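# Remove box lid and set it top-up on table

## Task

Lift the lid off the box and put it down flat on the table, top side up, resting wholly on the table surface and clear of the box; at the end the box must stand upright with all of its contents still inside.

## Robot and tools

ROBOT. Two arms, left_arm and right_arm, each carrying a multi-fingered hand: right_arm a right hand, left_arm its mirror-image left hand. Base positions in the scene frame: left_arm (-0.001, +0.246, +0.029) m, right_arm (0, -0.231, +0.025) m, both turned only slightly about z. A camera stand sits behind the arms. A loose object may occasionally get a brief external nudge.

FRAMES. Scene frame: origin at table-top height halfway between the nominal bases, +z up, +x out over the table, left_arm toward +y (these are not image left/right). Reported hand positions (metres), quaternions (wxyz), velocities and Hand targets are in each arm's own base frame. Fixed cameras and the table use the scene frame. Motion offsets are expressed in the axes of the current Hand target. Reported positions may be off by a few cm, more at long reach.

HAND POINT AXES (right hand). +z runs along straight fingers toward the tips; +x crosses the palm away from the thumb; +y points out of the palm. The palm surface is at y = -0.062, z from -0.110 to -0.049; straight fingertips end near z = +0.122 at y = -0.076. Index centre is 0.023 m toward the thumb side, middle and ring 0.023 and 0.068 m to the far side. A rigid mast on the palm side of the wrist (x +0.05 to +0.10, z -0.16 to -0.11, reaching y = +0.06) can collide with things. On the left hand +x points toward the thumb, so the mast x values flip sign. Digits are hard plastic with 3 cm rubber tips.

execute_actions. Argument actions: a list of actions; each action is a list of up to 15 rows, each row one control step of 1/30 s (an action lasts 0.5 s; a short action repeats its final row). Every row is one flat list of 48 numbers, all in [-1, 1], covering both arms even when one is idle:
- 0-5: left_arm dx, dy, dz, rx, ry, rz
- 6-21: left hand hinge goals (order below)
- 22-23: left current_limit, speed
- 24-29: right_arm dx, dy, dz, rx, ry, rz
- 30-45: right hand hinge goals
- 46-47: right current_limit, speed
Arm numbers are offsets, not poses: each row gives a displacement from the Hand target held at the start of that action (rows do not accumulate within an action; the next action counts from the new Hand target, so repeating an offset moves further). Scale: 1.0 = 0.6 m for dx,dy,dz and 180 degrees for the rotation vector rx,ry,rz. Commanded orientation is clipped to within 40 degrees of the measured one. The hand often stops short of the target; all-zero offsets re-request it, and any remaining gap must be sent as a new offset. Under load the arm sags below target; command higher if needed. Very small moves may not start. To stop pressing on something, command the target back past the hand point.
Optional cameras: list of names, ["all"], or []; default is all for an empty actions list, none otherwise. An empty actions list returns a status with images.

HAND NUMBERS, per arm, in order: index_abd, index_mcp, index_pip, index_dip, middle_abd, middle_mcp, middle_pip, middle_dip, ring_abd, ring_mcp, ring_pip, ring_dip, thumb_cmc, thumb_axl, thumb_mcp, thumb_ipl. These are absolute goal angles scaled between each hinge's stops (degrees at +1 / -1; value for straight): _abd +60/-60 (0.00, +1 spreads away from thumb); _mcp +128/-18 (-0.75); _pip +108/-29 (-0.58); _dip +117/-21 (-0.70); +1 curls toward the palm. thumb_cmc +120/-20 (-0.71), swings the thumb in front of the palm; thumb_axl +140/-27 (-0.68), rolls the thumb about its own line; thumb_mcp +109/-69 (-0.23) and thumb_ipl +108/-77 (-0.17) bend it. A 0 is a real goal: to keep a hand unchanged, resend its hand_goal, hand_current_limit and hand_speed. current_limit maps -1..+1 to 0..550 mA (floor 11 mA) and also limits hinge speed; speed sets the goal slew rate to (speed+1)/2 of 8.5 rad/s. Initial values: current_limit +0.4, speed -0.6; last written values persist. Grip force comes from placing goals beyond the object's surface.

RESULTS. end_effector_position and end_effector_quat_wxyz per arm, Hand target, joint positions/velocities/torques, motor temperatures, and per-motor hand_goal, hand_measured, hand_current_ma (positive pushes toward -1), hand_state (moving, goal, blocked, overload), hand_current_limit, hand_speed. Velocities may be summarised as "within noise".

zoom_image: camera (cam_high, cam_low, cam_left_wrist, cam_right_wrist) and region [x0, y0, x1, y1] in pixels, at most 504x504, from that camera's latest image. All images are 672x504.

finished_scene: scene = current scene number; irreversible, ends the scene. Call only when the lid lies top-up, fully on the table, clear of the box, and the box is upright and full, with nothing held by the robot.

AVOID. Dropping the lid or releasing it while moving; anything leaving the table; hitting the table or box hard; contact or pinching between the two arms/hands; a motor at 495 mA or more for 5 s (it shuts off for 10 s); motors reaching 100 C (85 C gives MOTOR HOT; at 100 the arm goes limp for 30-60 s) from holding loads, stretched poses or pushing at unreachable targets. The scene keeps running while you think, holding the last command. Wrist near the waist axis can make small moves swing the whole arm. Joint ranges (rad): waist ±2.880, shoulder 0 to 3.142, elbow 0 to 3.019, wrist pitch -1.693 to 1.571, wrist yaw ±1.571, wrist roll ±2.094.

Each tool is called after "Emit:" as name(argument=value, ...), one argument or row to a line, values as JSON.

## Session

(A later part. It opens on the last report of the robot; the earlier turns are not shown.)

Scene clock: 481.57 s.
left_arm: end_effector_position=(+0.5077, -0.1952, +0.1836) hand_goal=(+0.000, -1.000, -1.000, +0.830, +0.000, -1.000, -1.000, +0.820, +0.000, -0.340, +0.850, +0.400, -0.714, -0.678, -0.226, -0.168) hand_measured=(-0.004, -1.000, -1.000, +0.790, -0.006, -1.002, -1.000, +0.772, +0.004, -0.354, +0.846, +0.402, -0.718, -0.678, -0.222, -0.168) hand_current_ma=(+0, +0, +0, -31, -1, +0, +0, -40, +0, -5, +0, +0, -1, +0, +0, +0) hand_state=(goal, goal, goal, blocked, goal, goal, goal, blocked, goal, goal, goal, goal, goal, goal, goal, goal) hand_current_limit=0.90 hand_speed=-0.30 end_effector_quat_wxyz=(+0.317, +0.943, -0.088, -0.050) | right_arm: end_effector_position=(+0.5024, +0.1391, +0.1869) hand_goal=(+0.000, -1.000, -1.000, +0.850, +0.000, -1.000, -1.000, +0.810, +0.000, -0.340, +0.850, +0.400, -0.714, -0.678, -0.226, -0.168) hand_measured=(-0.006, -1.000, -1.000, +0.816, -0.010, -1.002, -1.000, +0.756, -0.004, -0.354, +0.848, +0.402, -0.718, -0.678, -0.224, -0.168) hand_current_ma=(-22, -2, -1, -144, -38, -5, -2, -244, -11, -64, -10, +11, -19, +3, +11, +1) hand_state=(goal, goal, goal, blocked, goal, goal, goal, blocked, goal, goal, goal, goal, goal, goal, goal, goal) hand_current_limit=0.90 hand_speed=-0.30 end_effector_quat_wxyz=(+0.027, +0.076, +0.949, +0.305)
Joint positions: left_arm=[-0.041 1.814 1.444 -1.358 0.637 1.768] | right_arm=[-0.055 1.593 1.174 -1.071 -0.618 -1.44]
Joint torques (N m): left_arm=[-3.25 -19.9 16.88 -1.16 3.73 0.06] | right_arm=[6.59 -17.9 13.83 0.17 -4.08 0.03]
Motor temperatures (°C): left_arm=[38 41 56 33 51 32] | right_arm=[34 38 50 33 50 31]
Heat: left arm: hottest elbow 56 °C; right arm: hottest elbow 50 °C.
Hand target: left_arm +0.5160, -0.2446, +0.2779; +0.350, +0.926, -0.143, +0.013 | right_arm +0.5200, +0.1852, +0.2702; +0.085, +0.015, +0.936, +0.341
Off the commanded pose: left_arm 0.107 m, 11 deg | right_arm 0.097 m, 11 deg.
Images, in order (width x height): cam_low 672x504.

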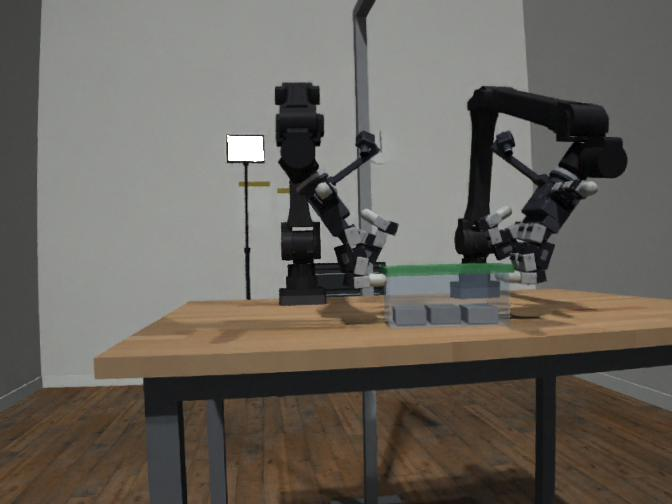

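Emit:
execute_actions(
  actions=[
    [[0.0021,0.0107,-0.0126,0,0,0, 0,-1,-1,0.85,0,-1,-1,0.84,0,-0.34,0.85,0.4,-0.714,-0.678,-0.226,-0.168,0.9,-0.3, -0.0025,0.0107,-0.0125,0,0,0, 0,-1,-1,0.87,0,-1,-1,0.82,0,-0.34,0.85,0.4,-0.714,-0.678,-0.226,-0.168,0.9,-0.3]],
    [[0.0021,0.0206,-0.0039,0,0,0, 0,-1,-1,0.85,0,-1,-1,0.84,0,-0.34,0.85,0.4,-0.714,-0.678,-0.226,-0.168,0.9,-0.3, -0.0025,0.0206,-0.0038,0,0,0, 0,-1,-1,0.87,0,-1,-1,0.82,0,-0.34,0.85,0.4,-0.714,-0.678,-0.226,-0.168,0.9,-0.3]],
  ],
  cameras=["cam_low"],
)

Emit:
zoom_image(
  camera="cam_low",
  region=[370, 255, 450, 335],
)

Emit:
zoom_image(
  camera="cam_low",
  region=[450, 255, 530, 335],
)

Scene clock: 485.40 s.
left_arm: end_effector_position=(+0.5024, -0.1961, +0.1855) hand_goal=(+0.000, -1.000, -1.000, +0.850, +0.000, -1.000, -1.000, +0.840, +0.000, -0.340, +0.850, +0.400, -0.714, -0.678, -0.226, -0.168) hand_measured=(-0.004, -1.000, -1.000, +0.806, -0.006, -1.002, -1.000, +0.772, +0.004, -0.354, +0.846, +0.402, -0.718, -0.678, -0.222, -0.168) hand_current_ma=(+0, +0, +0, -34, -1, +0, +0, -81, +0, -5, +0, +0, -1, +0, +0, +0) hand_state=(goal, goal, goal, blocked, goal, goal, goal, blocked, goal, goal, goal, goal, goal, goal, goal, goal) hand_current_limit=0.90 hand_speed=-0.30 end_effector_quat_wxyz=(+0.310, +0.945, -0.082, -0.064) | right_arm: end_effector_position=(+0.4990, +0.1422, +0.1866) hand_goal=(+0.000, -1.000, -1.000, +0.870, +0.000, -1.000, -1.000, +0.820, +0.000, -0.340, +0.850, +0.400, -0.714, -0.678, -0.226, -0.168) hand_measured=(-0.006, -1.000, -1.000, +0.832, -0.014, -1.002, -1.000, +0.748, -0.004, -0.354, +0.848, +0.402, -0.718, -0.678, -0.224, -0.168) hand_current_ma=(-23, -2, -1, -163, -52, -6, -3, -331, -11, -64, -10, +11, -19, +3, +11, +1) hand_state=(goal, goal, goal, blocked, goal, goal, goal, blocked, goal, goal, goal, goal, goal, goal, goal, goal) hand_current_limit=0.90 hand_speed=-0.30 end_effector_quat_wxyz=(+0.010, +0.083, +0.951, +0.298)
Joint positions: left_arm=[-0.046 1.806 1.445 -1.388 0.622 1.756] | right_arm=[-0.045 1.593 1.184 -1.111 -0.603 -1.427]
Joint torques (N m): left_arm=[-4.07 -20.89 18.32 -1.32 4.4 0.05] | right_arm=[7.59 -19.02 14.99 -0.02 -4.72 0.05]
Motor temperatures (°C): left_arm=[38 41 57 33 55 32] | right_arm=[35 38 51 33 52 31]
Heat: left arm: hottest elbow 57 °C; right arm: hottest wrist yaw 52 °C.
Hand target: left_arm +0.5140, -0.2523, +0.2978; +0.350, +0.926, -0.143, +0.014 | right_arm +0.5208, +0.1930, +0.2901; +0.085, +0.015, +0.936, +0.341
Off the commanded pose: left_arm 0.126 m, 12 deg | right_arm 0.117 m, 13 deg.
Images, in order (width x height): cam_low 672x504.

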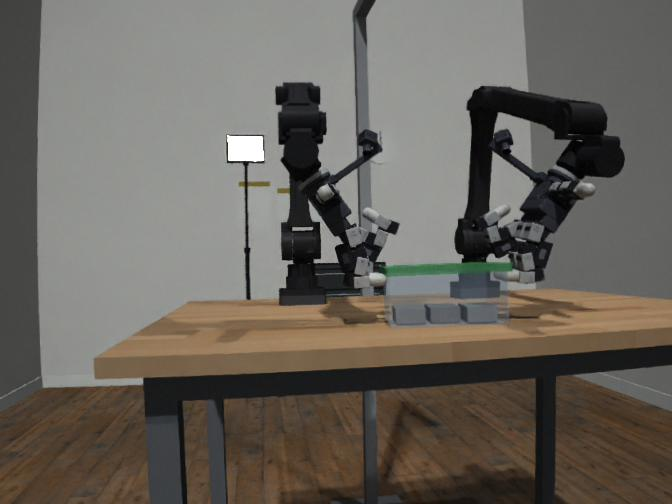

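Scaled by 6.300 from the camera's 672x504 image, which has a finer 960x720 frame.

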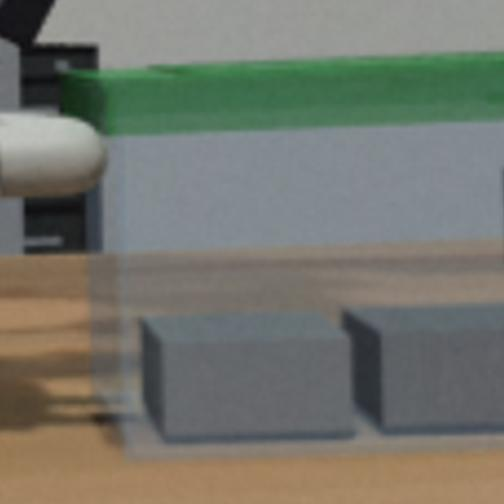

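Scaled by 6.300 from the camera's 672x504 image, which has a finer 960x720 frame.

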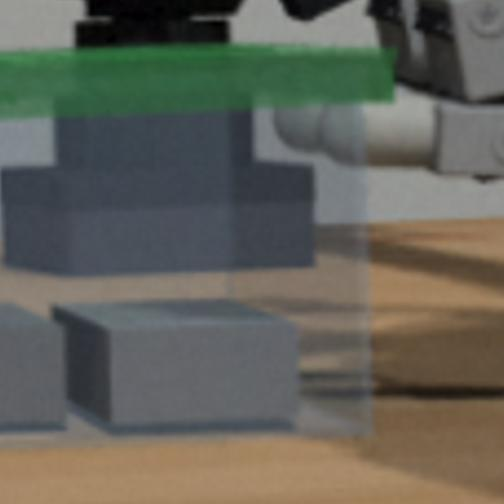

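Emit:
execute_actions(
  actions=[
    [[-0.0012,-0.0126,-0.0109,0,0,0, 0,-1,-1,0.85,0,-1,-1,0.84,0,-0.34,0.85,0.4,-0.714,-0.678,-0.226,-0.168,0.9,-0.3, 0,-0.0124,-0.0109,0,0,0, 0,-1,-1,0.89,0,-1,-1,0.82,0,-0.34,0.85,0.4,-0.714,-0.678,-0.226,-0.168,0.9,-0.3]],
    [[-0.0012,-0.0126,-0.0109,0,0,0, 0,-1,-1,0.85,0,-1,-1,0.84,0,-0.34,0.85,0.4,-0.714,-0.678,-0.226,-0.168,0.9,-0.3, 0,-0.0124,-0.0109,0,0,0, 0,-1,-1,0.89,0,-1,-1,0.82,0,-0.34,0.85,0.4,-0.714,-0.678,-0.226,-0.168,0.9,-0.3]],
  ],
  cameras=["cam_low"],
)

Emit:
zoom_image(
  camera="cam_low",
  region=[370, 255, 450, 335],
)

Emit:
zoom_image(
  camera="cam_low",
  region=[450, 255, 530, 335],
)

Scene clock: 489.07 s.
left_arm: end_effector_position=(+0.4996, -0.1956, +0.1906) hand_goal=(+0.000, -1.000, -1.000, +0.850, +0.000, -1.000, -1.000, +0.840, +0.000, -0.340, +0.850, +0.400, -0.714, -0.678, -0.226, -0.168) hand_measured=(-0.004, -1.000, -1.000, +0.812, -0.006, -1.002, -1.000, +0.768, +0.004, -0.354, +0.846, +0.402, -0.718, -0.678, -0.222, -0.168) hand_current_ma=(+0, +0, +0, -28, -1, +0, +0, -90, +0, -5, +0, +0, -1, +0, +0, +0) hand_state=(goal, goal, goal, blocked, goal, goal, goal, blocked, goal, goal, goal, goal, goal, goal, goal, goal) hand_current_limit=0.90 hand_speed=-0.30 end_effector_quat_wxyz=(+0.310, +0.944, -0.085, -0.072) | right_arm: end_effector_position=(+0.4947, +0.1426, +0.1864) hand_goal=(+0.000, -1.000, -1.000, +0.890, +0.000, -1.000, -1.000, +0.820, +0.000, -0.340, +0.850, +0.400, -0.714, -0.678, -0.226, -0.168) hand_measured=(-0.010, -1.000, -1.000, +0.846, -0.016, -1.002, -1.000, +0.746, -0.004, -0.354, +0.848, +0.402, -0.718, -0.678, -0.224, -0.168) hand_current_ma=(-32, -2, -1, -196, -57, -6, -3, -343, -11, -64, -10, +11, -19, +3, +11, +1) hand_state=(goal, goal, goal, blocked, goal, goal, goal, blocked, goal, goal, goal, goal, goal, goal, goal, goal) hand_current_limit=0.90 hand_speed=-0.30 end_effector_quat_wxyz=(-0.001, +0.084, +0.951, +0.297)
Joint positions: left_arm=[-0.045 1.806 1.458 -1.423 0.62 1.769] | right_arm=[-0.045 1.593 1.186 -1.137 -0.603 -1.432]
Joint torques (N m): left_arm=[-1.73 -19.84 18.85 -1.18 4.26 0.28] | right_arm=[3.78 -18.49 15.16 0.02 -4.67 -0.33]
Motor temperatures (°C): left_arm=[38 42 57 33 60 32] | right_arm=[35 39 52 33 56 31]
Heat: left arm: hottest wrist yaw 60 °C; right arm: hottest wrist yaw 56 °C.
Hand target: left_arm +0.5178, -0.2325, +0.2978; +0.350, +0.926, -0.143, +0.014 | right_arm +0.5190, +0.1733, +0.2904; +0.085, +0.015, +0.936, +0.341
Off the commanded pose: left_arm 0.115 m, 13 deg | right_arm 0.111 m, 14 deg.
Images, in order (width x height): cam_low 672x504.

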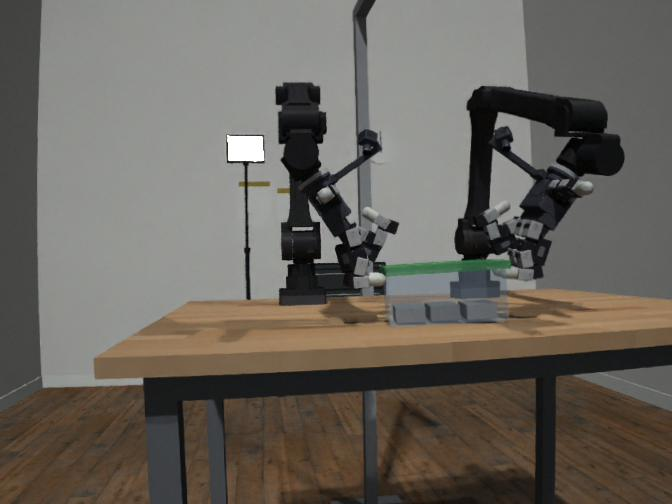

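Scaled by 6.300 from the camera's 672x504 image, which has a finer 960x720 frame.

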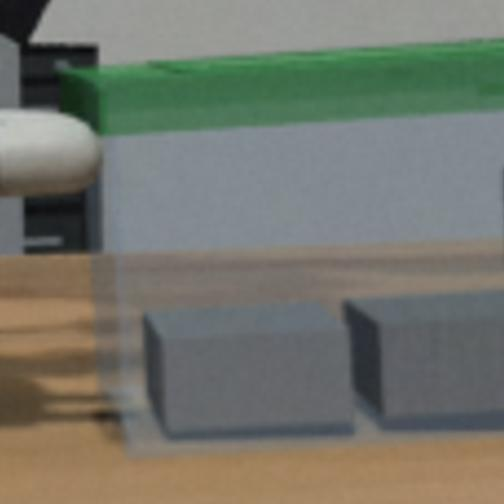

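Scaled by 6.300 from the camera's 672x504 image, which has a finer 960x720 frame.

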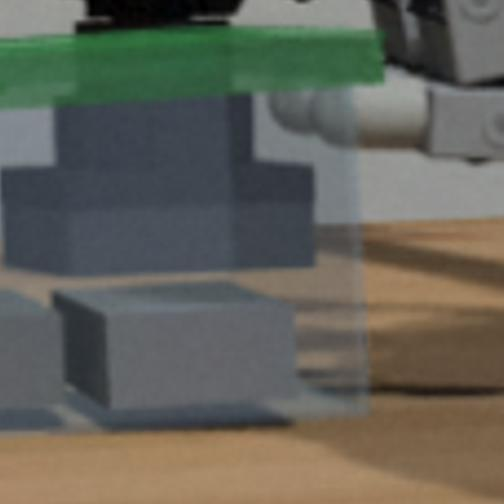

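Emit:
execute_actions(
  actions=[
    [[-0.0016,-0.0081,0.0094,0,0,0, 0,-1,-1,0.85,0,-1,-1,0.84,0,-0.34,0.85,0.4,-0.714,-0.678,-0.226,-0.168,0.9,-0.3, 0,0,0,0,0,0, 0,-1,-1,0.89,0,-1,-1,0.82,0,-0.34,0.85,0.4,-0.714,-0.678,-0.226,-0.168,0.9,-0.3]],
    [[-0.0016,-0.0081,0.0094,0,0,0, 0,-1,-1,0.85,0,-1,-1,0.84,0,-0.34,0.85,0.4,-0.714,-0.678,-0.226,-0.168,0.9,-0.3, -0.0013,0.0054,-0.0063,0,0,0, 0,-1,-1,0.89,0,-1,-1,0.82,0,-0.34,0.85,0.4,-0.714,-0.678,-0.226,-0.168,0.9,-0.3]],
  ],
  cameras=["cam_low"],
)

Emit:
zoom_image(
  camera="cam_low",
  region=[370, 255, 450, 335],
)

Emit:
zoom_image(
  camera="cam_low",
  region=[450, 255, 530, 335],
)

Scene clock: 495.27 s.
left_arm: end_effector_position=(+0.5000, -0.1956, +0.1906) hand_goal=(+0.000, -1.000, -1.000, +0.850, +0.000, -1.000, -1.000, +0.840, +0.000, -0.340, +0.850, +0.400, -0.714, -0.678, -0.226, -0.168) hand_measured=(-0.002, -1.000, -1.000, +0.812, -0.006, -1.002, -1.000, +0.768, +0.004, -0.354, +0.846, +0.402, -0.718, -0.678, -0.222, -0.168) hand_current_ma=(+0, +0, +0, -28, +0, +0, +0, -90, +0, -5, +0, +0, -1, +0, +0, +0) hand_state=(goal, goal, goal, blocked, goal, goal, goal, blocked, goal, goal, goal, goal, goal, goal, goal, goal) hand_current_limit=0.90 hand_speed=-0.30 end_effector_quat_wxyz=(+0.310, +0.944, -0.090, -0.067) | right_arm: end_effector_position=(+0.4934, +0.1426, +0.1868) hand_goal=(+0.000, -1.000, -1.000, +0.890, +0.000, -1.000, -1.000, +0.820, +0.000, -0.340, +0.850, +0.400, -0.714, -0.678, -0.226, -0.168) hand_measured=(-0.012, -1.000, -1.000, +0.846, -0.016, -1.002, -1.000, +0.744, -0.004, -0.354, +0.848, +0.402, -0.718, -0.678, -0.224, -0.168) hand_current_ma=(-45, -3, -1, -196, -57, -5, -3, -351, -11, -64, -10, +11, -19, +3, +11, +1) hand_state=(goal, goal, goal, blocked, goal, goal, goal, blocked, goal, goal, goal, goal, goal, goal, goal, goal) hand_current_limit=0.90 hand_speed=-0.30 end_effector_quat_wxyz=(-0.006, +0.085, +0.951, +0.297)
Joint positions: left_arm=[-0.045 1.806 1.458 -1.416 0.619 1.778] | right_arm=[-0.045 1.593 1.189 -1.149 -0.602 -1.432]
Joint torques (N m): left_arm=[-1.67 -18.43 17.11 -0.27 4.3 0.27] | right_arm=[4.19 -19.14 15.34 -0.05 -4.73 -0.35]
Motor temperatures (°C): left_arm=[38 43 58 33 67 32] | right_arm=[35 39 55 33 61 31]
Heat: left arm: hottest wrist yaw 67 °C; right arm: hottest wrist yaw 61 °C.
Hand target: left_arm +0.5178, -0.2324, +0.2828; +0.350, +0.926, -0.143, +0.014 | right_arm +0.5190, +0.1733, +0.2954; +0.085, +0.015, +0.936, +0.341
Off the commanded pose: left_arm 0.101 m, 12 deg | right_arm 0.116 m, 14 deg.
Images, in order (width x height): cam_low 672x504.

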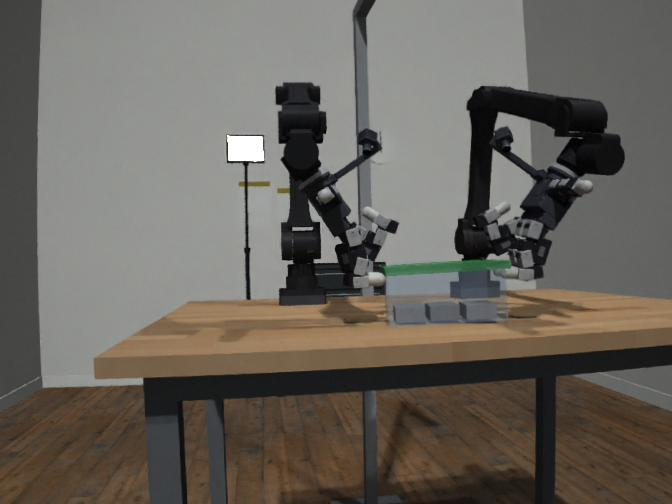

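Scaled by 6.300 from the camera's 672x504 image, which has a finer 960x720 frame.

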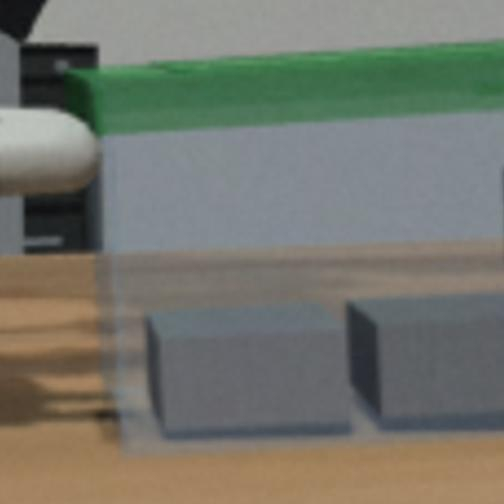

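Scaled by 6.300 from the camera's 672x504 image, which has a finer 960x720 frame.

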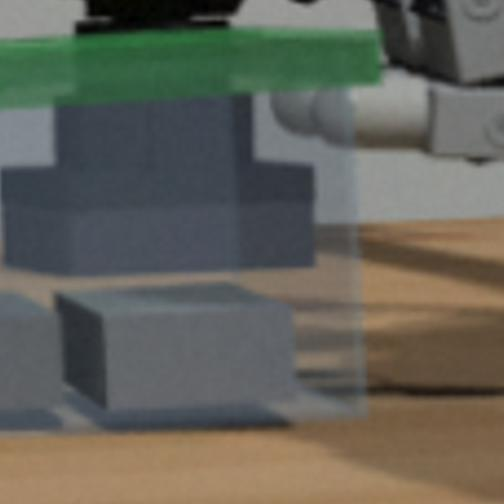

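Emit:
execute_actions(
  actions=[
    [[-0.0016,-0.0081,0.0094,0,0,0, 0,-1,-1,0.85,0,-1,-1,0.84,0,-0.34,0.85,0.4,-0.714,-0.678,-0.226,-0.168,0.9,-0.3, 0,-0.0062,-0.0055,0,0,0, 0,-1,-1,0.89,0,-1,-1,0.82,0,-0.34,0.85,0.4,-0.714,-0.678,-0.226,-0.168,0.9,-0.3]],
    [[-0.0012,-0.0126,-0.0109,0,0,0, 0,-1,-1,0.85,0,-1,-1,0.84,0,-0.34,0.85,0.4,-0.714,-0.678,-0.226,-0.168,0.9,-0.3, 0,-0.0062,-0.0055,0,0,0, 0,-1,-1,0.89,0,-1,-1,0.82,0,-0.34,0.85,0.4,-0.714,-0.678,-0.226,-0.168,0.9,-0.3]],
  ],
  cameras=["cam_low"],
)

Emit:
zoom_image(
  camera="cam_low",
  region=[450, 255, 530, 335],
)

Scene clock: 498.03 s.
left_arm: end_effector_position=(+0.5013, -0.2213, +0.2506) hand_goal=(+0.000, -1.000, -1.000, +0.850, +0.000, -1.000, -1.000, +0.840, +0.000, -0.340, +0.850, +0.400, -0.714, -0.678, -0.226, -0.168) hand_measured=(+0.000, -1.000, -1.000, +0.846, +0.004, -1.000, -1.000, +0.836, +0.004, -0.354, +0.846, +0.402, -0.720, -0.678, -0.222, -0.168) hand_current_ma=(+0, +0, +0, +0, +0, +0, +0, +0, +0, -5, +0, +0, -1, +0, +0, +0) hand_state=(goal, goal, goal, goal, goal, goal, goal, goal, goal, goal, goal, goal, goal, goal, goal, goal) hand_current_limit=0.90 hand_speed=-0.30 end_effector_quat_wxyz=(+0.352, +0.927, -0.132, -0.015) | right_arm: end_effector_position=(+0.5009, +0.1586, +0.2718) hand_goal=(+0.000, -1.000, -1.000, +0.890, +0.000, -1.000, -1.000, +0.820, +0.000, -0.340, +0.850, +0.400, -0.714, -0.678, -0.226, -0.168) hand_measured=(-0.004, -1.000, -1.000, +0.886, -0.002, -1.000, -1.000, +0.816, -0.004, -0.354, +0.848, +0.402, -0.720, -0.678, -0.224, -0.168) hand_current_ma=(-10, -1, -1, -13, -8, -1, -1, -14, -11, -58, -10, +11, -23, +3, +11, +1) hand_state=(goal, goal, goal, goal, goal, goal, goal, goal, goal, goal, goal, goal, goal, goal, goal, goal) hand_current_limit=0.90 hand_speed=-0.30 end_effector_quat_wxyz=(+0.061, +0.030, +0.938, +0.341)
Joint positions: left_arm=[-0.08 1.755 1.509 -1.415 0.715 1.807] | right_arm=[-0.031 1.524 1.281 -1.177 -0.694 -1.483]
Joint torques (N m): left_arm=[2.49 -12.86 13.31 0.02 0.83 0.11] | right_arm=[0.56 -13.86 10.45 0.51 -0.89 -0.1]
Motor temperatures (°C): left_arm=[38 44 58 33 67 32] | right_arm=[35 39 55 33 62 31]
Heat: left arm: hottest wrist yaw 67 °C; right arm: hottest wrist yaw 62 °C.
Hand target: left_arm +0.5197, -0.2225, +0.2753; +0.350, +0.926, -0.143, +0.014 | right_arm +0.5181, +0.1635, +0.2957; +0.085, +0.015, +0.936, +0.341
Off the commanded pose: left_arm 0.031 m, 3 deg | right_arm 0.030 m, 3 deg.
Images, in order (width x height): cam_low 672x504.

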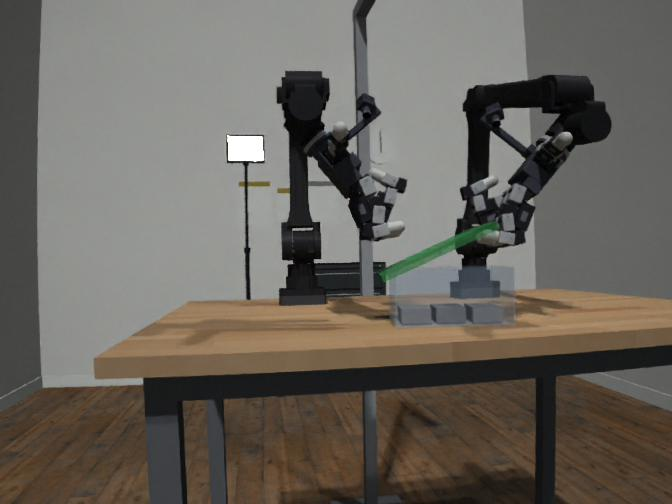

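Scaled by 6.300 from the camera's 672x504 image, which has a finer 960x720 frame.

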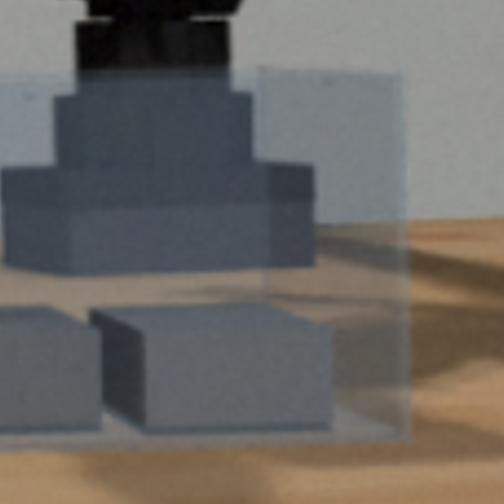

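Emit:
execute_actions(
  actions=[],
)

Emit:
zoom_image(
  camera="cam_low",
  region=[350, 190, 540, 330],
)

Emit:
zoom_image(
  camera="cam_high",
  region=[240, 130, 440, 280],
)

Scene clock: 498.97 s.
left_arm: end_effector_position=(+0.5013, -0.2213, +0.2506) hand_goal=(+0.000, -1.000, -1.000, +0.850, +0.000, -1.000, -1.000, +0.840, +0.000, -0.340, +0.850, +0.400, -0.714, -0.678, -0.226, -0.168) hand_measured=(+0.000, -1.000, -1.000, +0.846, +0.004, -1.000, -1.000, +0.836, +0.004, -0.354, +0.846, +0.402, -0.720, -0.678, -0.222, -0.168) hand_current_ma=(+0, +0, +0, +0, +0, +0, +0, +0, +0, -5, +0, +0, -1, +0, +0, +0) hand_state=(goal, goal, goal, goal, goal, goal, goal, goal, goal, goal, goal, goal, goal, goal, goal, goal) hand_current_limit=0.90 hand_speed=-0.30 end_effector_quat_wxyz=(+0.352, +0.927, -0.132, -0.015) | right_arm: end_effector_position=(+0.5009, +0.1586, +0.2718) hand_goal=(+0.000, -1.000, -1.000, +0.890, +0.000, -1.000, -1.000, +0.820, +0.000, -0.340, +0.850, +0.400, -0.714, -0.678, -0.226, -0.168) hand_measured=(-0.004, -1.000, -1.000, +0.886, -0.002, -1.000, -1.000, +0.816, -0.004, -0.354, +0.848, +0.402, -0.720, -0.678, -0.224, -0.168) hand_current_ma=(-10, -1, -1, -13, -8, -1, -1, -14, -11, -58, -10, +11, -23, +3, +11, +1) hand_state=(goal, goal, goal, goal, goal, goal, goal, goal, goal, goal, goal, goal, goal, goal, goal, goal) hand_current_limit=0.90 hand_speed=-0.30 end_effector_quat_wxyz=(+0.061, +0.030, +0.938, +0.341)
Joint positions: left_arm=[-0.08 1.755 1.509 -1.415 0.715 1.807] | right_arm=[-0.031 1.524 1.281 -1.177 -0.694 -1.484]
Joint velocities: within noise
Joint torques (N m): left_arm=[2.96 -13.68 13.22 -0.16 0.86 0.13] | right_arm=[1.03 -12.92 10.67 0.58 -0.87 -0.02]
Motor temperatures (°C): left_arm=[38 44 58 33 66 32] | right_arm=[34 39 55 33 61 31]
Heat: left arm: hottest wrist yaw 66 °C; right arm: hottest wrist yaw 61 °C.
Hand target: left_arm +0.5197, -0.2225, +0.2753; +0.350, +0.926, -0.143, +0.014 | right_arm +0.5181, +0.1635, +0.2957; +0.085, +0.015, +0.936, +0.341
Off the commanded pose: left_arm 0.031 m, 3 deg | right_arm 0.030 m, 3 deg.
camera_calibration:
cam_left_wrist: T_world_to_cam=[[-0.561381, 0.665105, -0.49243, 0.525818], [0.649778, 0.722747, 0.235424, -0.270472], [0.512484, -0.187807, -0.837907, 0.0366138], [0, 0, 0, 1]] pos_world=[0.452167, -0.147365, 0.353283]
cam_right_wrist: T_world_to_cam=[[0.775922, 0.442933, 0.449172, -0.544009], [0.372999, -0.896367, 0.239578, -0.154032], [0.50874, -0.0183529, -0.860724, 0.106373], [0, 0, 0, 1]] pos_world=[0.425446, 0.104842, 0.372814]

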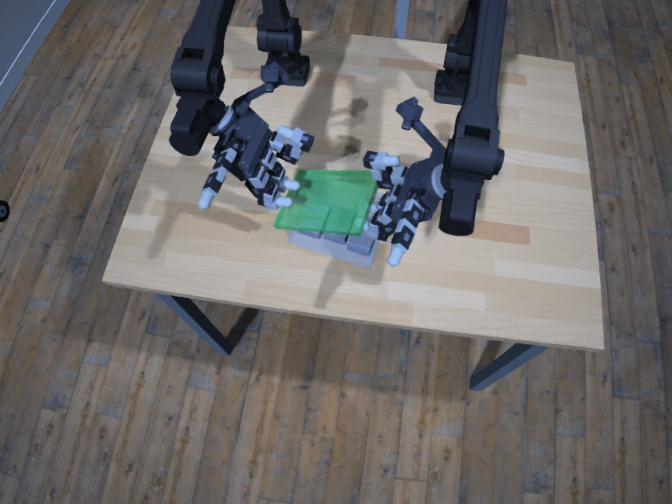

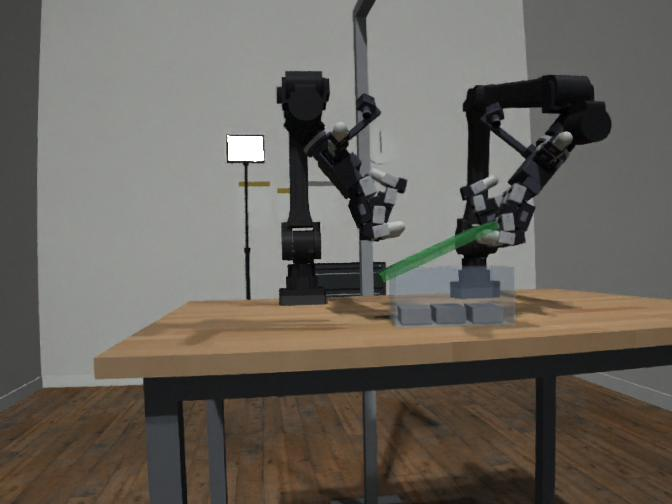

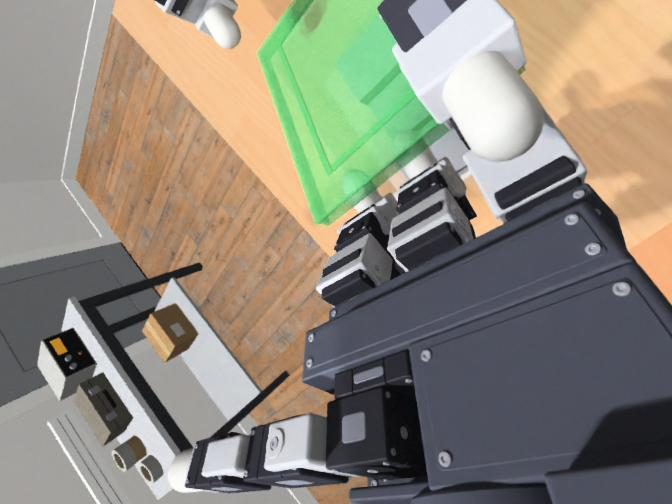

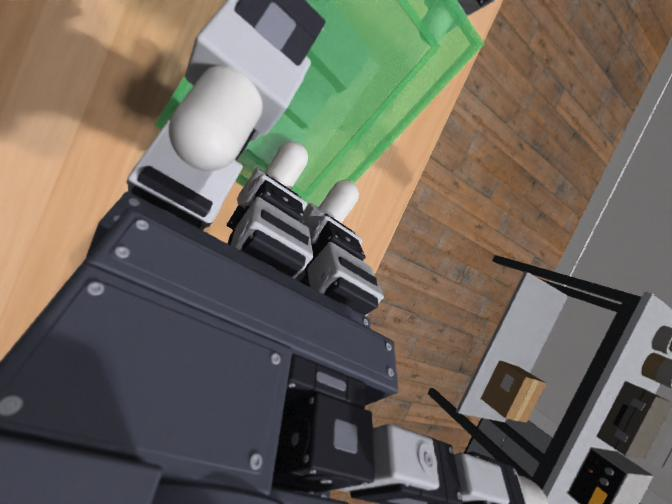

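Scaled by 2.653 from the camera's 672x504 image, which has a finer 960x720 frame.

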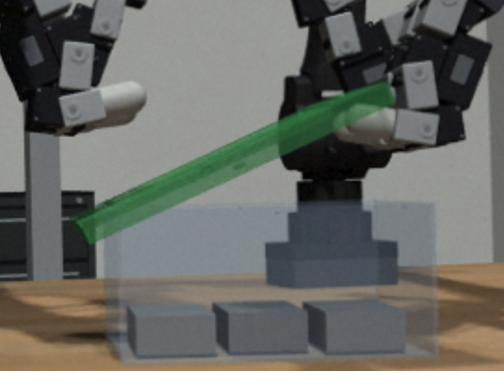

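Scaled by 2.520 from the camera's 672x504 image, which has a finer 960x720 frame.

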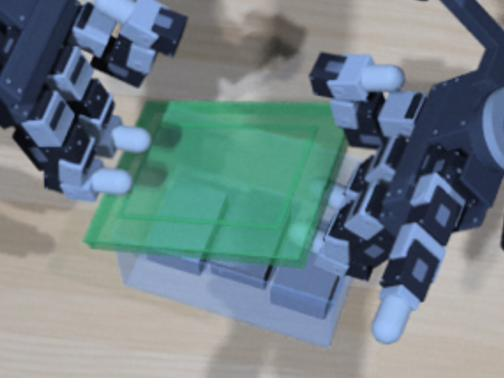

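Emit:
execute_actions(
  actions=[
    [[0,0,0,0,0,0, 0,-1,-1,0.85,0,-1,-1,0.84,0,-0.34,0.85,0.4,-0.714,-0.678,-0.226,-0.168,0.9,-0.3, 0.0003,-0.0366,-0.0321,0,0,0, 0,-1,-1,0.8,0,-1,-1,0.8,0,-0.34,0.85,0.4,-0.714,-0.678,-0.226,-0.168,0.9,-0.3],[0,0,0,0,0,0, 0,-1,-1,0.85,0,-1,-1,0.84,0,-0.34,0.85,0.4,-0.714,-0.678,-0.226,-0.168,0.9,-0.3, 0.0006,-0.0733,-0.0643,0,0,0, 0,-1,-1,0.8,0,-1,-1,0.8,0,-0.34,0.85,0.4,-0.714,-0.678,-0.226,-0.168,0.9,-0.3]],
  ],
  cameras=["cam_low"],
)

Scene clock: 508.80 s.
left_arm: end_effector_position=(+0.5042, -0.2215, +0.2547) hand_goal=(+0.000, -1.000, -1.000, +0.850, +0.000, -1.000, -1.000, +0.840, +0.000, -0.340, +0.850, +0.400, -0.714, -0.678, -0.226, -0.168) hand_measured=(+0.000, -1.000, -1.000, +0.846, +0.004, -1.000, -1.000, +0.836, +0.004, -0.354, +0.846, +0.402, -0.720, -0.678, -0.222, -0.168) hand_current_ma=(+0, +0, +0, +0, +0, +0, +0, +0, +0, -5, +0, +0, -1, +0, +0, +0) hand_state=(goal, goal, goal, goal, goal, goal, goal, goal, goal, goal, goal, goal, goal, goal, goal, goal) hand_current_limit=0.90 hand_speed=-0.30 end_effector_quat_wxyz=(+0.351, +0.927, -0.133, -0.011) | right_arm: end_effector_position=(+0.5004, +0.1045, +0.2815) hand_goal=(+0.000, -1.000, -1.000, +0.800, +0.000, -1.000, -1.000, +0.800, +0.000, -0.340, +0.850, +0.400, -0.714, -0.678, -0.226, -0.168) hand_measured=(-0.002, -1.000, -1.000, +0.802, -0.002, -1.000, -1.000, +0.802, -0.004, -0.354, +0.848, +0.402, -0.720, -0.678, -0.224, -0.168) hand_current_ma=(-9, -1, -1, +8, -8, -1, -1, +9, -11, -58, -10, +11, -23, +3, +11, +1) hand_state=(goal, goal, goal, goal, goal, goal, goal, goal, goal, goal, goal, goal, goal, goal, goal, goal) hand_current_limit=0.90 hand_speed=-0.30 end_effector_quat_wxyz=(+0.071, +0.029, +0.937, +0.342)
Joint positions: left_arm=[-0.08 1.756 1.523 -1.419 0.715 1.807] | right_arm=[-0.15 1.539 1.322 -1.28 -0.71 -1.631]
Joint torques (N m): left_arm=[2.02 -12.22 14.32 -0.12 0.76 0.03] | right_arm=[1.08 -12.16 11.11 0.1 -0.9 -0.06]
Motor temperatures (°C): left_arm=[38 43 57 33 57 32] | right_arm=[34 38 56 33 55 31]
Heat: left arm: hottest elbow 57 °C; right arm: hottest elbow 56 °C.
Hand target: left_arm +0.5197, -0.2224, +0.2751; +0.350, +0.926, -0.143, +0.013 | right_arm +0.5125, +0.1053, +0.2964; +0.085, +0.015, +0.936, +0.341
Off the commanded pose: left_arm 0.026 m, 3 deg | right_arm 0.019 m, 2 deg.
Images, in order (width x height): cam_low 672x504.

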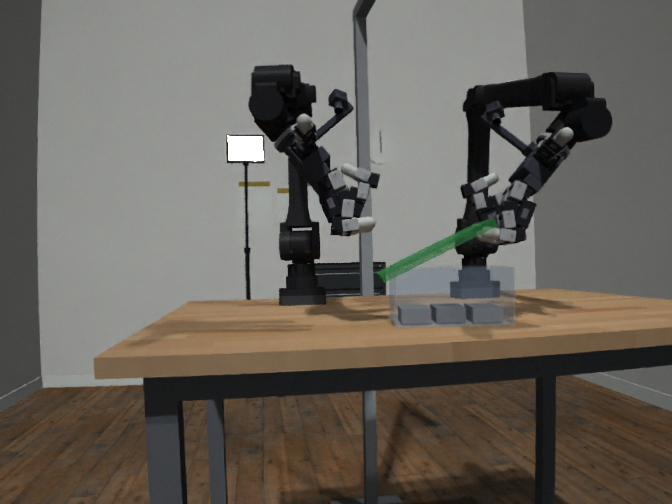

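Emit:
execute_actions(
  actions=[
    [[0,0,0,0,0,0, 0,-1,-1,0.85,0,-1,-1,0.84,0,-0.34,0.85,0.4,-0.714,-0.678,-0.226,-0.168,0.9,-0.3, 0.0207,-0.0754,0.0728,0,0,0, 0,-1,-1,0.8,0,-1,-1,0.8,0,-0.34,0.85,0.4,-0.714,-0.678,-0.226,-0.168,0.9,-0.3]],
    [[0,0,0,0,0,0, 0,-1,-1,0.85,0,-1,-1,0.84,0,-0.34,0.85,0.4,-0.714,-0.678,-0.226,-0.168,0.9,-0.3, 0.0207,-0.0754,0.0728,0,0,0, 0,-1,-1,0.8,0,-1,-1,0.8,0,-0.34,0.85,0.4,-0.714,-0.678,-0.226,-0.168,0.9,-0.3]],
  ],
  cameras=["cam_low","cam_right_wrist","cam_high"],
)

Emit:
zoom_image(
  camera="cam_low",
  region=[320, 190, 520, 330],
)

Emit:
zoom_image(
  camera="cam_high",
  region=[240, 150, 400, 270],
)

Scene clock: 511.87 s.
left_arm: end_effector_position=(+0.5042, -0.2215, +0.2547) hand_goal=(+0.000, -1.000, -1.000, +0.850, +0.000, -1.000, -1.000, +0.840, +0.000, -0.340, +0.850, +0.400, -0.714, -0.678, -0.226, -0.168) hand_measured=(+0.000, -1.000, -1.000, +0.846, +0.004, -1.000, -1.000, +0.836, +0.004, -0.354, +0.846, +0.402, -0.720, -0.678, -0.222, -0.168) hand_current_ma=(+0, +0, +0, +0, +0, +0, +0, +0, +0, -5, +0, +0, -1, +0, +0, +0) hand_state=(goal, goal, goal, goal, goal, goal, goal, goal, goal, goal, goal, goal, goal, goal, goal, goal) hand_current_limit=0.90 hand_speed=-0.30 end_effector_quat_wxyz=(+0.351, +0.927, -0.133, -0.011) | right_arm: end_effector_position=(+0.5001, +0.1000, +0.1658) hand_goal=(+0.000, -1.000, -1.000, +0.800, +0.000, -1.000, -1.000, +0.800, +0.000, -0.340, +0.850, +0.400, -0.714, -0.678, -0.226, -0.168) hand_measured=(-0.002, -1.000, -1.000, +0.802, -0.002, -1.000, -1.000, +0.802, -0.004, -0.354, +0.848, +0.402, -0.720, -0.678, -0.224, -0.168) hand_current_ma=(-8, -1, -1, +8, -7, -1, -1, +9, -11, -58, -10, +11, -23, +3, +11, +1) hand_state=(goal, goal, goal, goal, goal, goal, goal, goal, goal, goal, goal, goal, goal, goal, goal, goal) hand_current_limit=0.90 hand_speed=-0.30 end_effector_quat_wxyz=(+0.070, +0.019, +0.937, +0.342)
Joint positions: left_arm=[-0.08 1.756 1.523 -1.419 0.715 1.807] | right_arm=[-0.161 1.66 1.145 -1.002 -0.712 -1.67]
Joint torques (N m): left_arm=[1.96 -11.93 14.11 -0.01 0.78 0.01] | right_arm=[-0.85 -14.45 7.39 1.09 -0.91 -0.03]
Motor temperatures (°C): left_arm=[38 43 58 33 55 32] | right_arm=[34 38 55 33 54 31]
Heat: left arm: hottest elbow 58 °C; right arm: hottest elbow 55 °C.
Hand target: left_arm +0.5197, -0.2224, +0.2751; +0.350, +0.926, -0.143, +0.013 | right_arm +0.5054, +0.0936, +0.1689; +0.085, +0.015, +0.936, +0.341
Off the commanded pose: left_arm 0.026 m, 3 deg | right_arm 0.009 m, 2 deg.
camera_calibration:
cam_right_wrist: T_world_to_cam=[[0.758916, 0.453149, 0.467657, -0.465506], [0.379409, -0.89137, 0.248009, -0.185981], [0.529241, -0.0107846, -0.848403, 0.00136161], [0, 0, 0, 1]] pos_world=[0.423122, 0.0451804, 0.264978]
Images, in order (width x height): cam_high 672x504, cam_low 672x504, cam_right_wrist 672x504.

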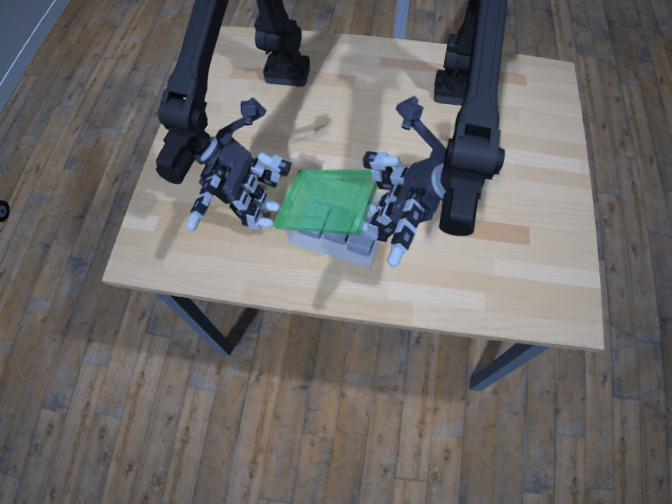

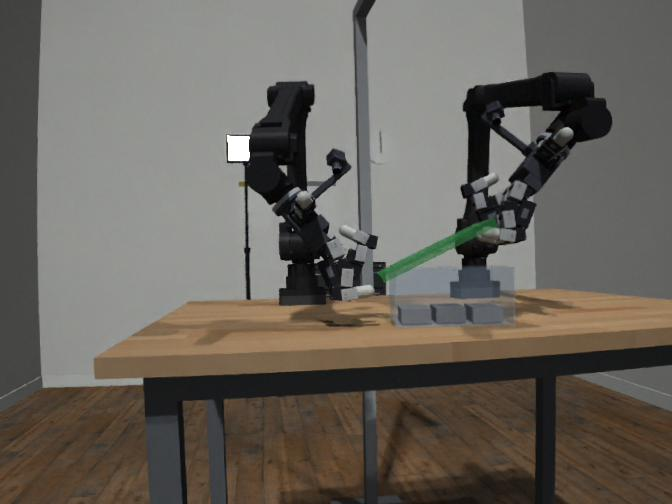

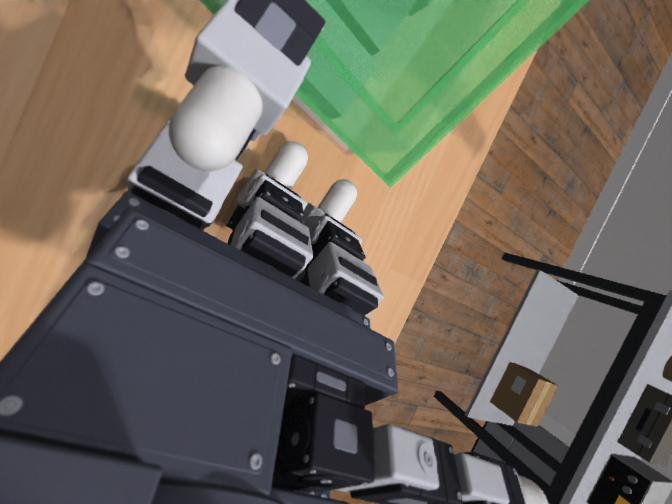

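Scaled by 2.520 from the camera's 672x504 image, which has a finer 960x720 frame.

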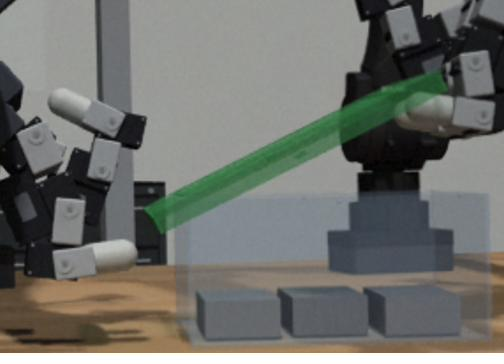

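Scaled by 3.150 from the camera's 672x504 image, which has a finer 960x720 frame.

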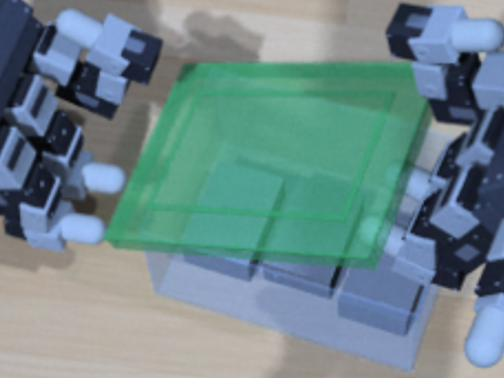

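Emit:
execute_actions(
  actions=[
    [[0,0,0,0,0,0, 0,-1,-1,0.85,0,-1,-1,0.84,0,-0.34,0.85,0.4,-0.714,-0.678,-0.226,-0.168,0.9,-0.3, 0.0298,-0.0472,-0.0488,0,0,0, 0,-1,-1,0.8,0,-1,-1,0.8,0,-0.34,0.85,0.4,-0.714,-0.678,-0.226,-0.168,0.9,-0.3]],
    [[0,0,0,0,0,0, 0,-1,-1,0.85,0,-1,-1,0.84,0,-0.34,0.85,0.4,-0.714,-0.678,-0.226,-0.168,0.9,-0.3, 0,0,0,0,0,0, 0,-1,-1,0.8,0,-1,-1,0.8,0,-1,-1,0.8,-0.714,-0.678,-0.226,-0.168,0.9,0]],
  ],
  cameras=["cam_low","cam_high"],
)

Emit:
zoom_image(
  camera="cam_low",
  region=[320, 190, 520, 330],
)

Emit:
zoom_image(
  camera="cam_high",
  region=[240, 150, 400, 270],
)

Scene clock: 517.00 s.
left_arm: end_effector_position=(+0.5042, -0.2215, +0.2547) hand_goal=(+0.000, -1.000, -1.000, +0.850, +0.000, -1.000, -1.000, +0.840, +0.000, -0.340, +0.850, +0.400, -0.714, -0.678, -0.226, -0.168) hand_measured=(+0.000, -1.000, -1.000, +0.846, +0.004, -1.000, -1.000, +0.836, +0.004, -0.354, +0.846, +0.402, -0.720, -0.678, -0.222, -0.168) hand_current_ma=(+0, +0, +0, +0, +0, +0, +0, +0, +0, -5, +0, +0, -1, +0, +0, +0) hand_state=(goal, goal, goal, goal, goal, goal, goal, goal, goal, goal, goal, goal, goal, goal, goal, goal) hand_current_limit=0.90 hand_speed=-0.30 end_effector_quat_wxyz=(+0.351, +0.927, -0.133, -0.011) | right_arm: end_effector_position=(+0.4852, +0.0543, +0.1613) hand_goal=(+0.000, -1.000, -1.000, +0.800, +0.000, -1.000, -1.000, +0.800, +0.000, -1.000, -1.000, +0.800, -0.714, -0.678, -0.226, -0.168) hand_measured=(-0.002, -1.000, -1.000, +0.802, -0.002, -1.000, -1.000, +0.802, -0.004, -1.000, -0.996, +0.798, -0.720, -0.678, -0.224, -0.168) hand_current_ma=(-8, -1, -1, +8, -7, -1, -1, +9, -11, +0, +11, -10, -23, +3, +11, +1) hand_state=(goal, goal, goal, goal, goal, goal, goal, goal, goal, goal, goal, goal, goal, goal, goal, goal) hand_current_limit=0.90 hand_speed=0.00 end_effector_quat_wxyz=(+0.078, +0.023, +0.936, +0.342)
Joint positions: left_arm=[-0.08 1.756 1.523 -1.419 0.715 1.807] | right_arm=[-0.266 1.66 1.129 -1.055 -0.717 -1.793]
Joint torques (N m): left_arm=[2.08 -11.87 14.39 -0.09 0.81 0.01] | right_arm=[0.56 -14.74 6.74 -0.1 -0.85 -0.07]
Motor temperatures (°C): left_arm=[38 43 59 33 52 32] | right_arm=[34 38 54 33 52 31]
Heat: left arm: hottest elbow 59 °C; right arm: hottest elbow 54 °C.
Hand target: left_arm +0.5197, -0.2224, +0.2751; +0.350, +0.926, -0.143, +0.013 | right_arm +0.4836, +0.0548, +0.1701; +0.085, +0.015, +0.936, +0.341
Off the commanded pose: left_arm 0.026 m, 3 deg | right_arm 0.009 m, 1 deg.
Images, in order (width x height): cam_high 672x504, cam_low 672x504.

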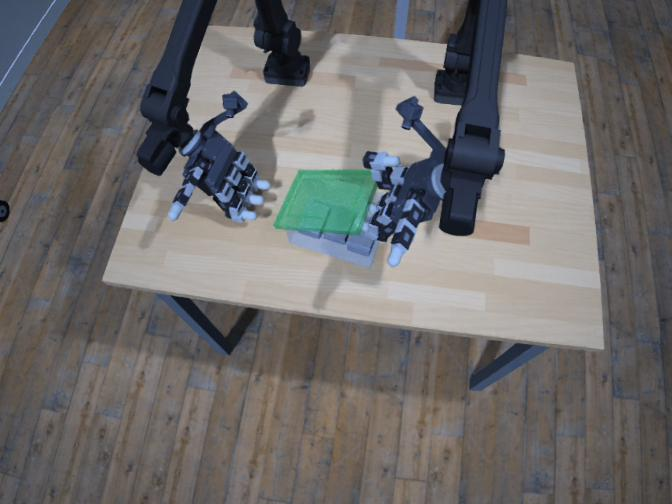

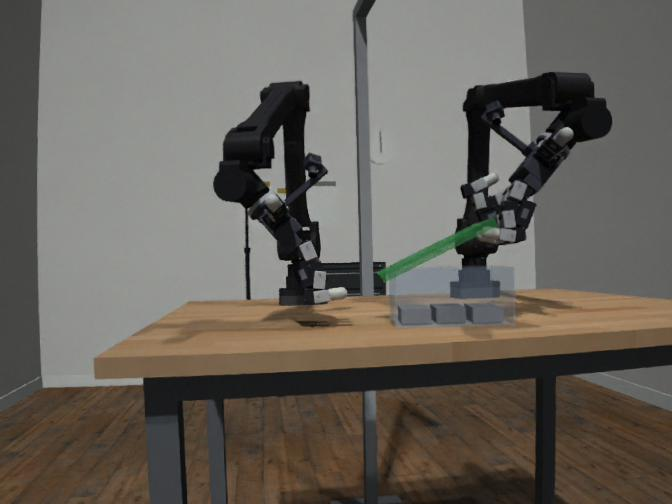

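Scaled by 2.520 from the camera's 672x504 image, which has a finer 960x720 frame.

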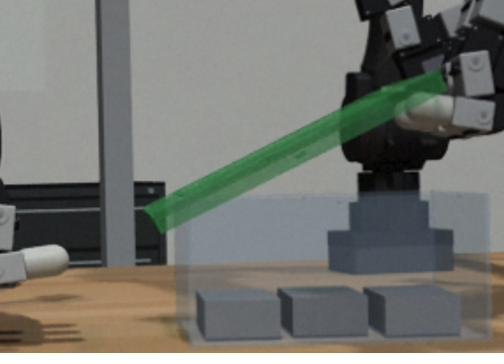

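Scaled by 3.150 from the camera's 672x504 image, which has a finer 960x720 frame.

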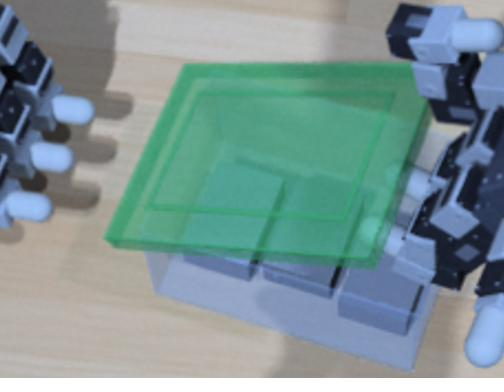

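Emit:
execute_actions(
  actions=[
    [[0,0,0,0,0,0, 0,-1,-1,0.85,0,-1,-1,0.84,0,-0.34,0.85,0.4,-0.714,-0.678,-0.226,-0.168,0.9,-0.3, -0.0005,0.0621,0.0545,0,0,0, 0,-1,-1,0.8,0,-1,-1,0.8,0,-1,-1,0.8,-0.714,-0.678,-0.226,-0.168,0.9,-0.3]],
    [[0,0,0,0,0,0, 0,-1,-1,0.85,0,-1,-1,0.84,0,-0.34,0.85,0.4,-0.714,-0.678,-0.226,-0.168,0.9,-0.3, -0.0002,0.0186,0.0163,0,0,0, 0,-1,-1,0.8,0,-1,-1,0.8,0,-1,-1,0.8,-0.714,-0.678,-0.226,-0.168,0.9,-0.3]],
  ],
  cameras=["cam_low","cam_high"],
)

Emit:
zoom_image(
  camera="cam_low",
  region=[320, 190, 520, 330],
)

Emit:
zoom_image(
  camera="cam_high",
  region=[240, 150, 400, 270],
)

Scene clock: 520.37 s.
left_arm: end_effector_position=(+0.5042, -0.2215, +0.2547) hand_goal=(+0.000, -1.000, -1.000, +0.850, +0.000, -1.000, -1.000, +0.840, +0.000, -0.340, +0.850, +0.400, -0.714, -0.678, -0.226, -0.168) hand_measured=(+0.000, -1.000, -1.000, +0.846, +0.004, -1.000, -1.000, +0.836, +0.004, -0.354, +0.846, +0.402, -0.720, -0.678, -0.222, -0.168) hand_current_ma=(+0, +0, +0, +0, +0, +0, +0, +0, +0, -5, +0, +0, -1, +0, +0, +0) hand_state=(goal, goal, goal, goal, goal, goal, goal, goal, goal, goal, goal, goal, goal, goal, goal, goal) hand_current_limit=0.90 hand_speed=-0.30 end_effector_quat_wxyz=(+0.351, +0.927, -0.133, -0.011) | right_arm: end_effector_position=(+0.4887, +0.1144, +0.1557) hand_goal=(+0.000, -1.000, -1.000, +0.800, +0.000, -1.000, -1.000, +0.800, +0.000, -1.000, -1.000, +0.800, -0.714, -0.678, -0.226, -0.168) hand_measured=(-0.002, -1.000, -1.000, +0.802, -0.002, -1.000, -1.000, +0.802, -0.004, -1.000, -0.998, +0.798, -0.720, -0.678, -0.224, -0.168) hand_current_ma=(-8, -1, -1, +8, -7, -1, -1, +9, -10, +0, +10, -10, -23, +3, +11, +1) hand_state=(goal, goal, goal, goal, goal, goal, goal, goal, goal, goal, goal, goal, goal, goal, goal, goal) hand_current_limit=0.90 hand_speed=-0.30 end_effector_quat_wxyz=(+0.068, +0.022, +0.936, +0.344)
Joint positions: left_arm=[-0.08 1.756 1.523 -1.419 0.715 1.807] | right_arm=[-0.133 1.64 1.086 -0.943 -0.713 -1.63]
Joint torques (N m): left_arm=[2.02 -12.45 14.3 -0.16 0.78 0.01] | right_arm=[1.26 -14.97 6.35 1.31 -0.76 0.13]
Motor temperatures (°C): left_arm=[38 43 59 33 51 32] | right_arm=[34 38 54 33 51 31]
Heat: left arm: hottest elbow 59 °C; right arm: hottest elbow 54 °C.
Hand target: left_arm +0.5197, -0.2224, +0.2751; +0.350, +0.926, -0.143, +0.013 | right_arm +0.4898, +0.1189, +0.1693; +0.085, +0.015, +0.936, +0.341
Off the commanded pose: left_arm 0.026 m, 3 deg | right_arm 0.014 m, 2 deg.
Images, in order (width x height): cam_high 672x504, cam_low 672x504.

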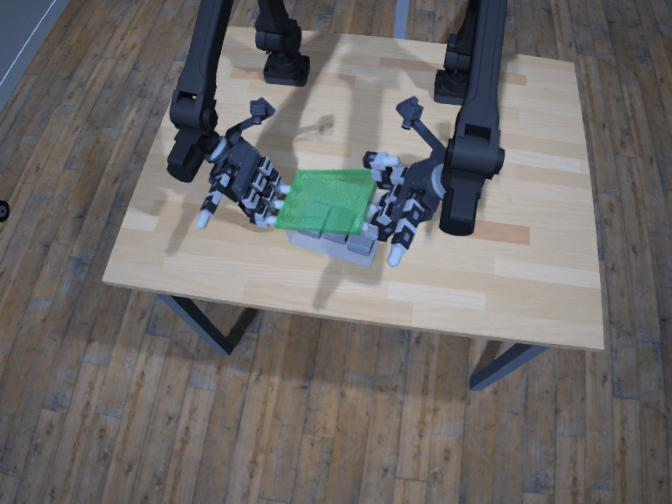

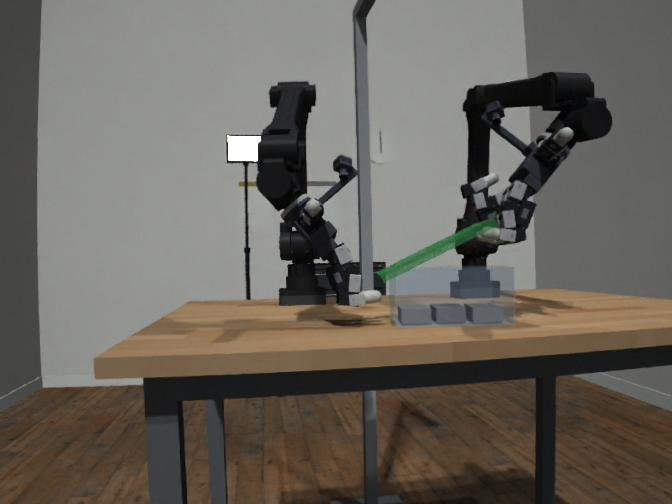

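Scaled by 2.520 from the camera's 672x504 image, which has a finer 960x720 frame.

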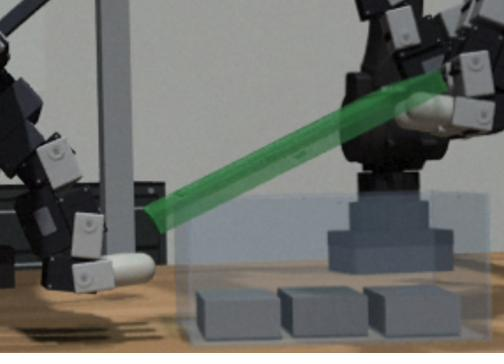

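Scaled by 3.150 from the camera's 672x504 image, which has a finer 960x720 frame.

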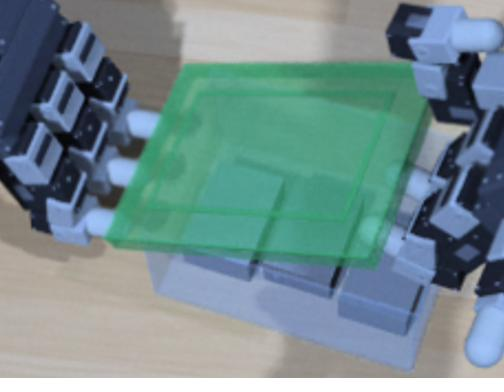

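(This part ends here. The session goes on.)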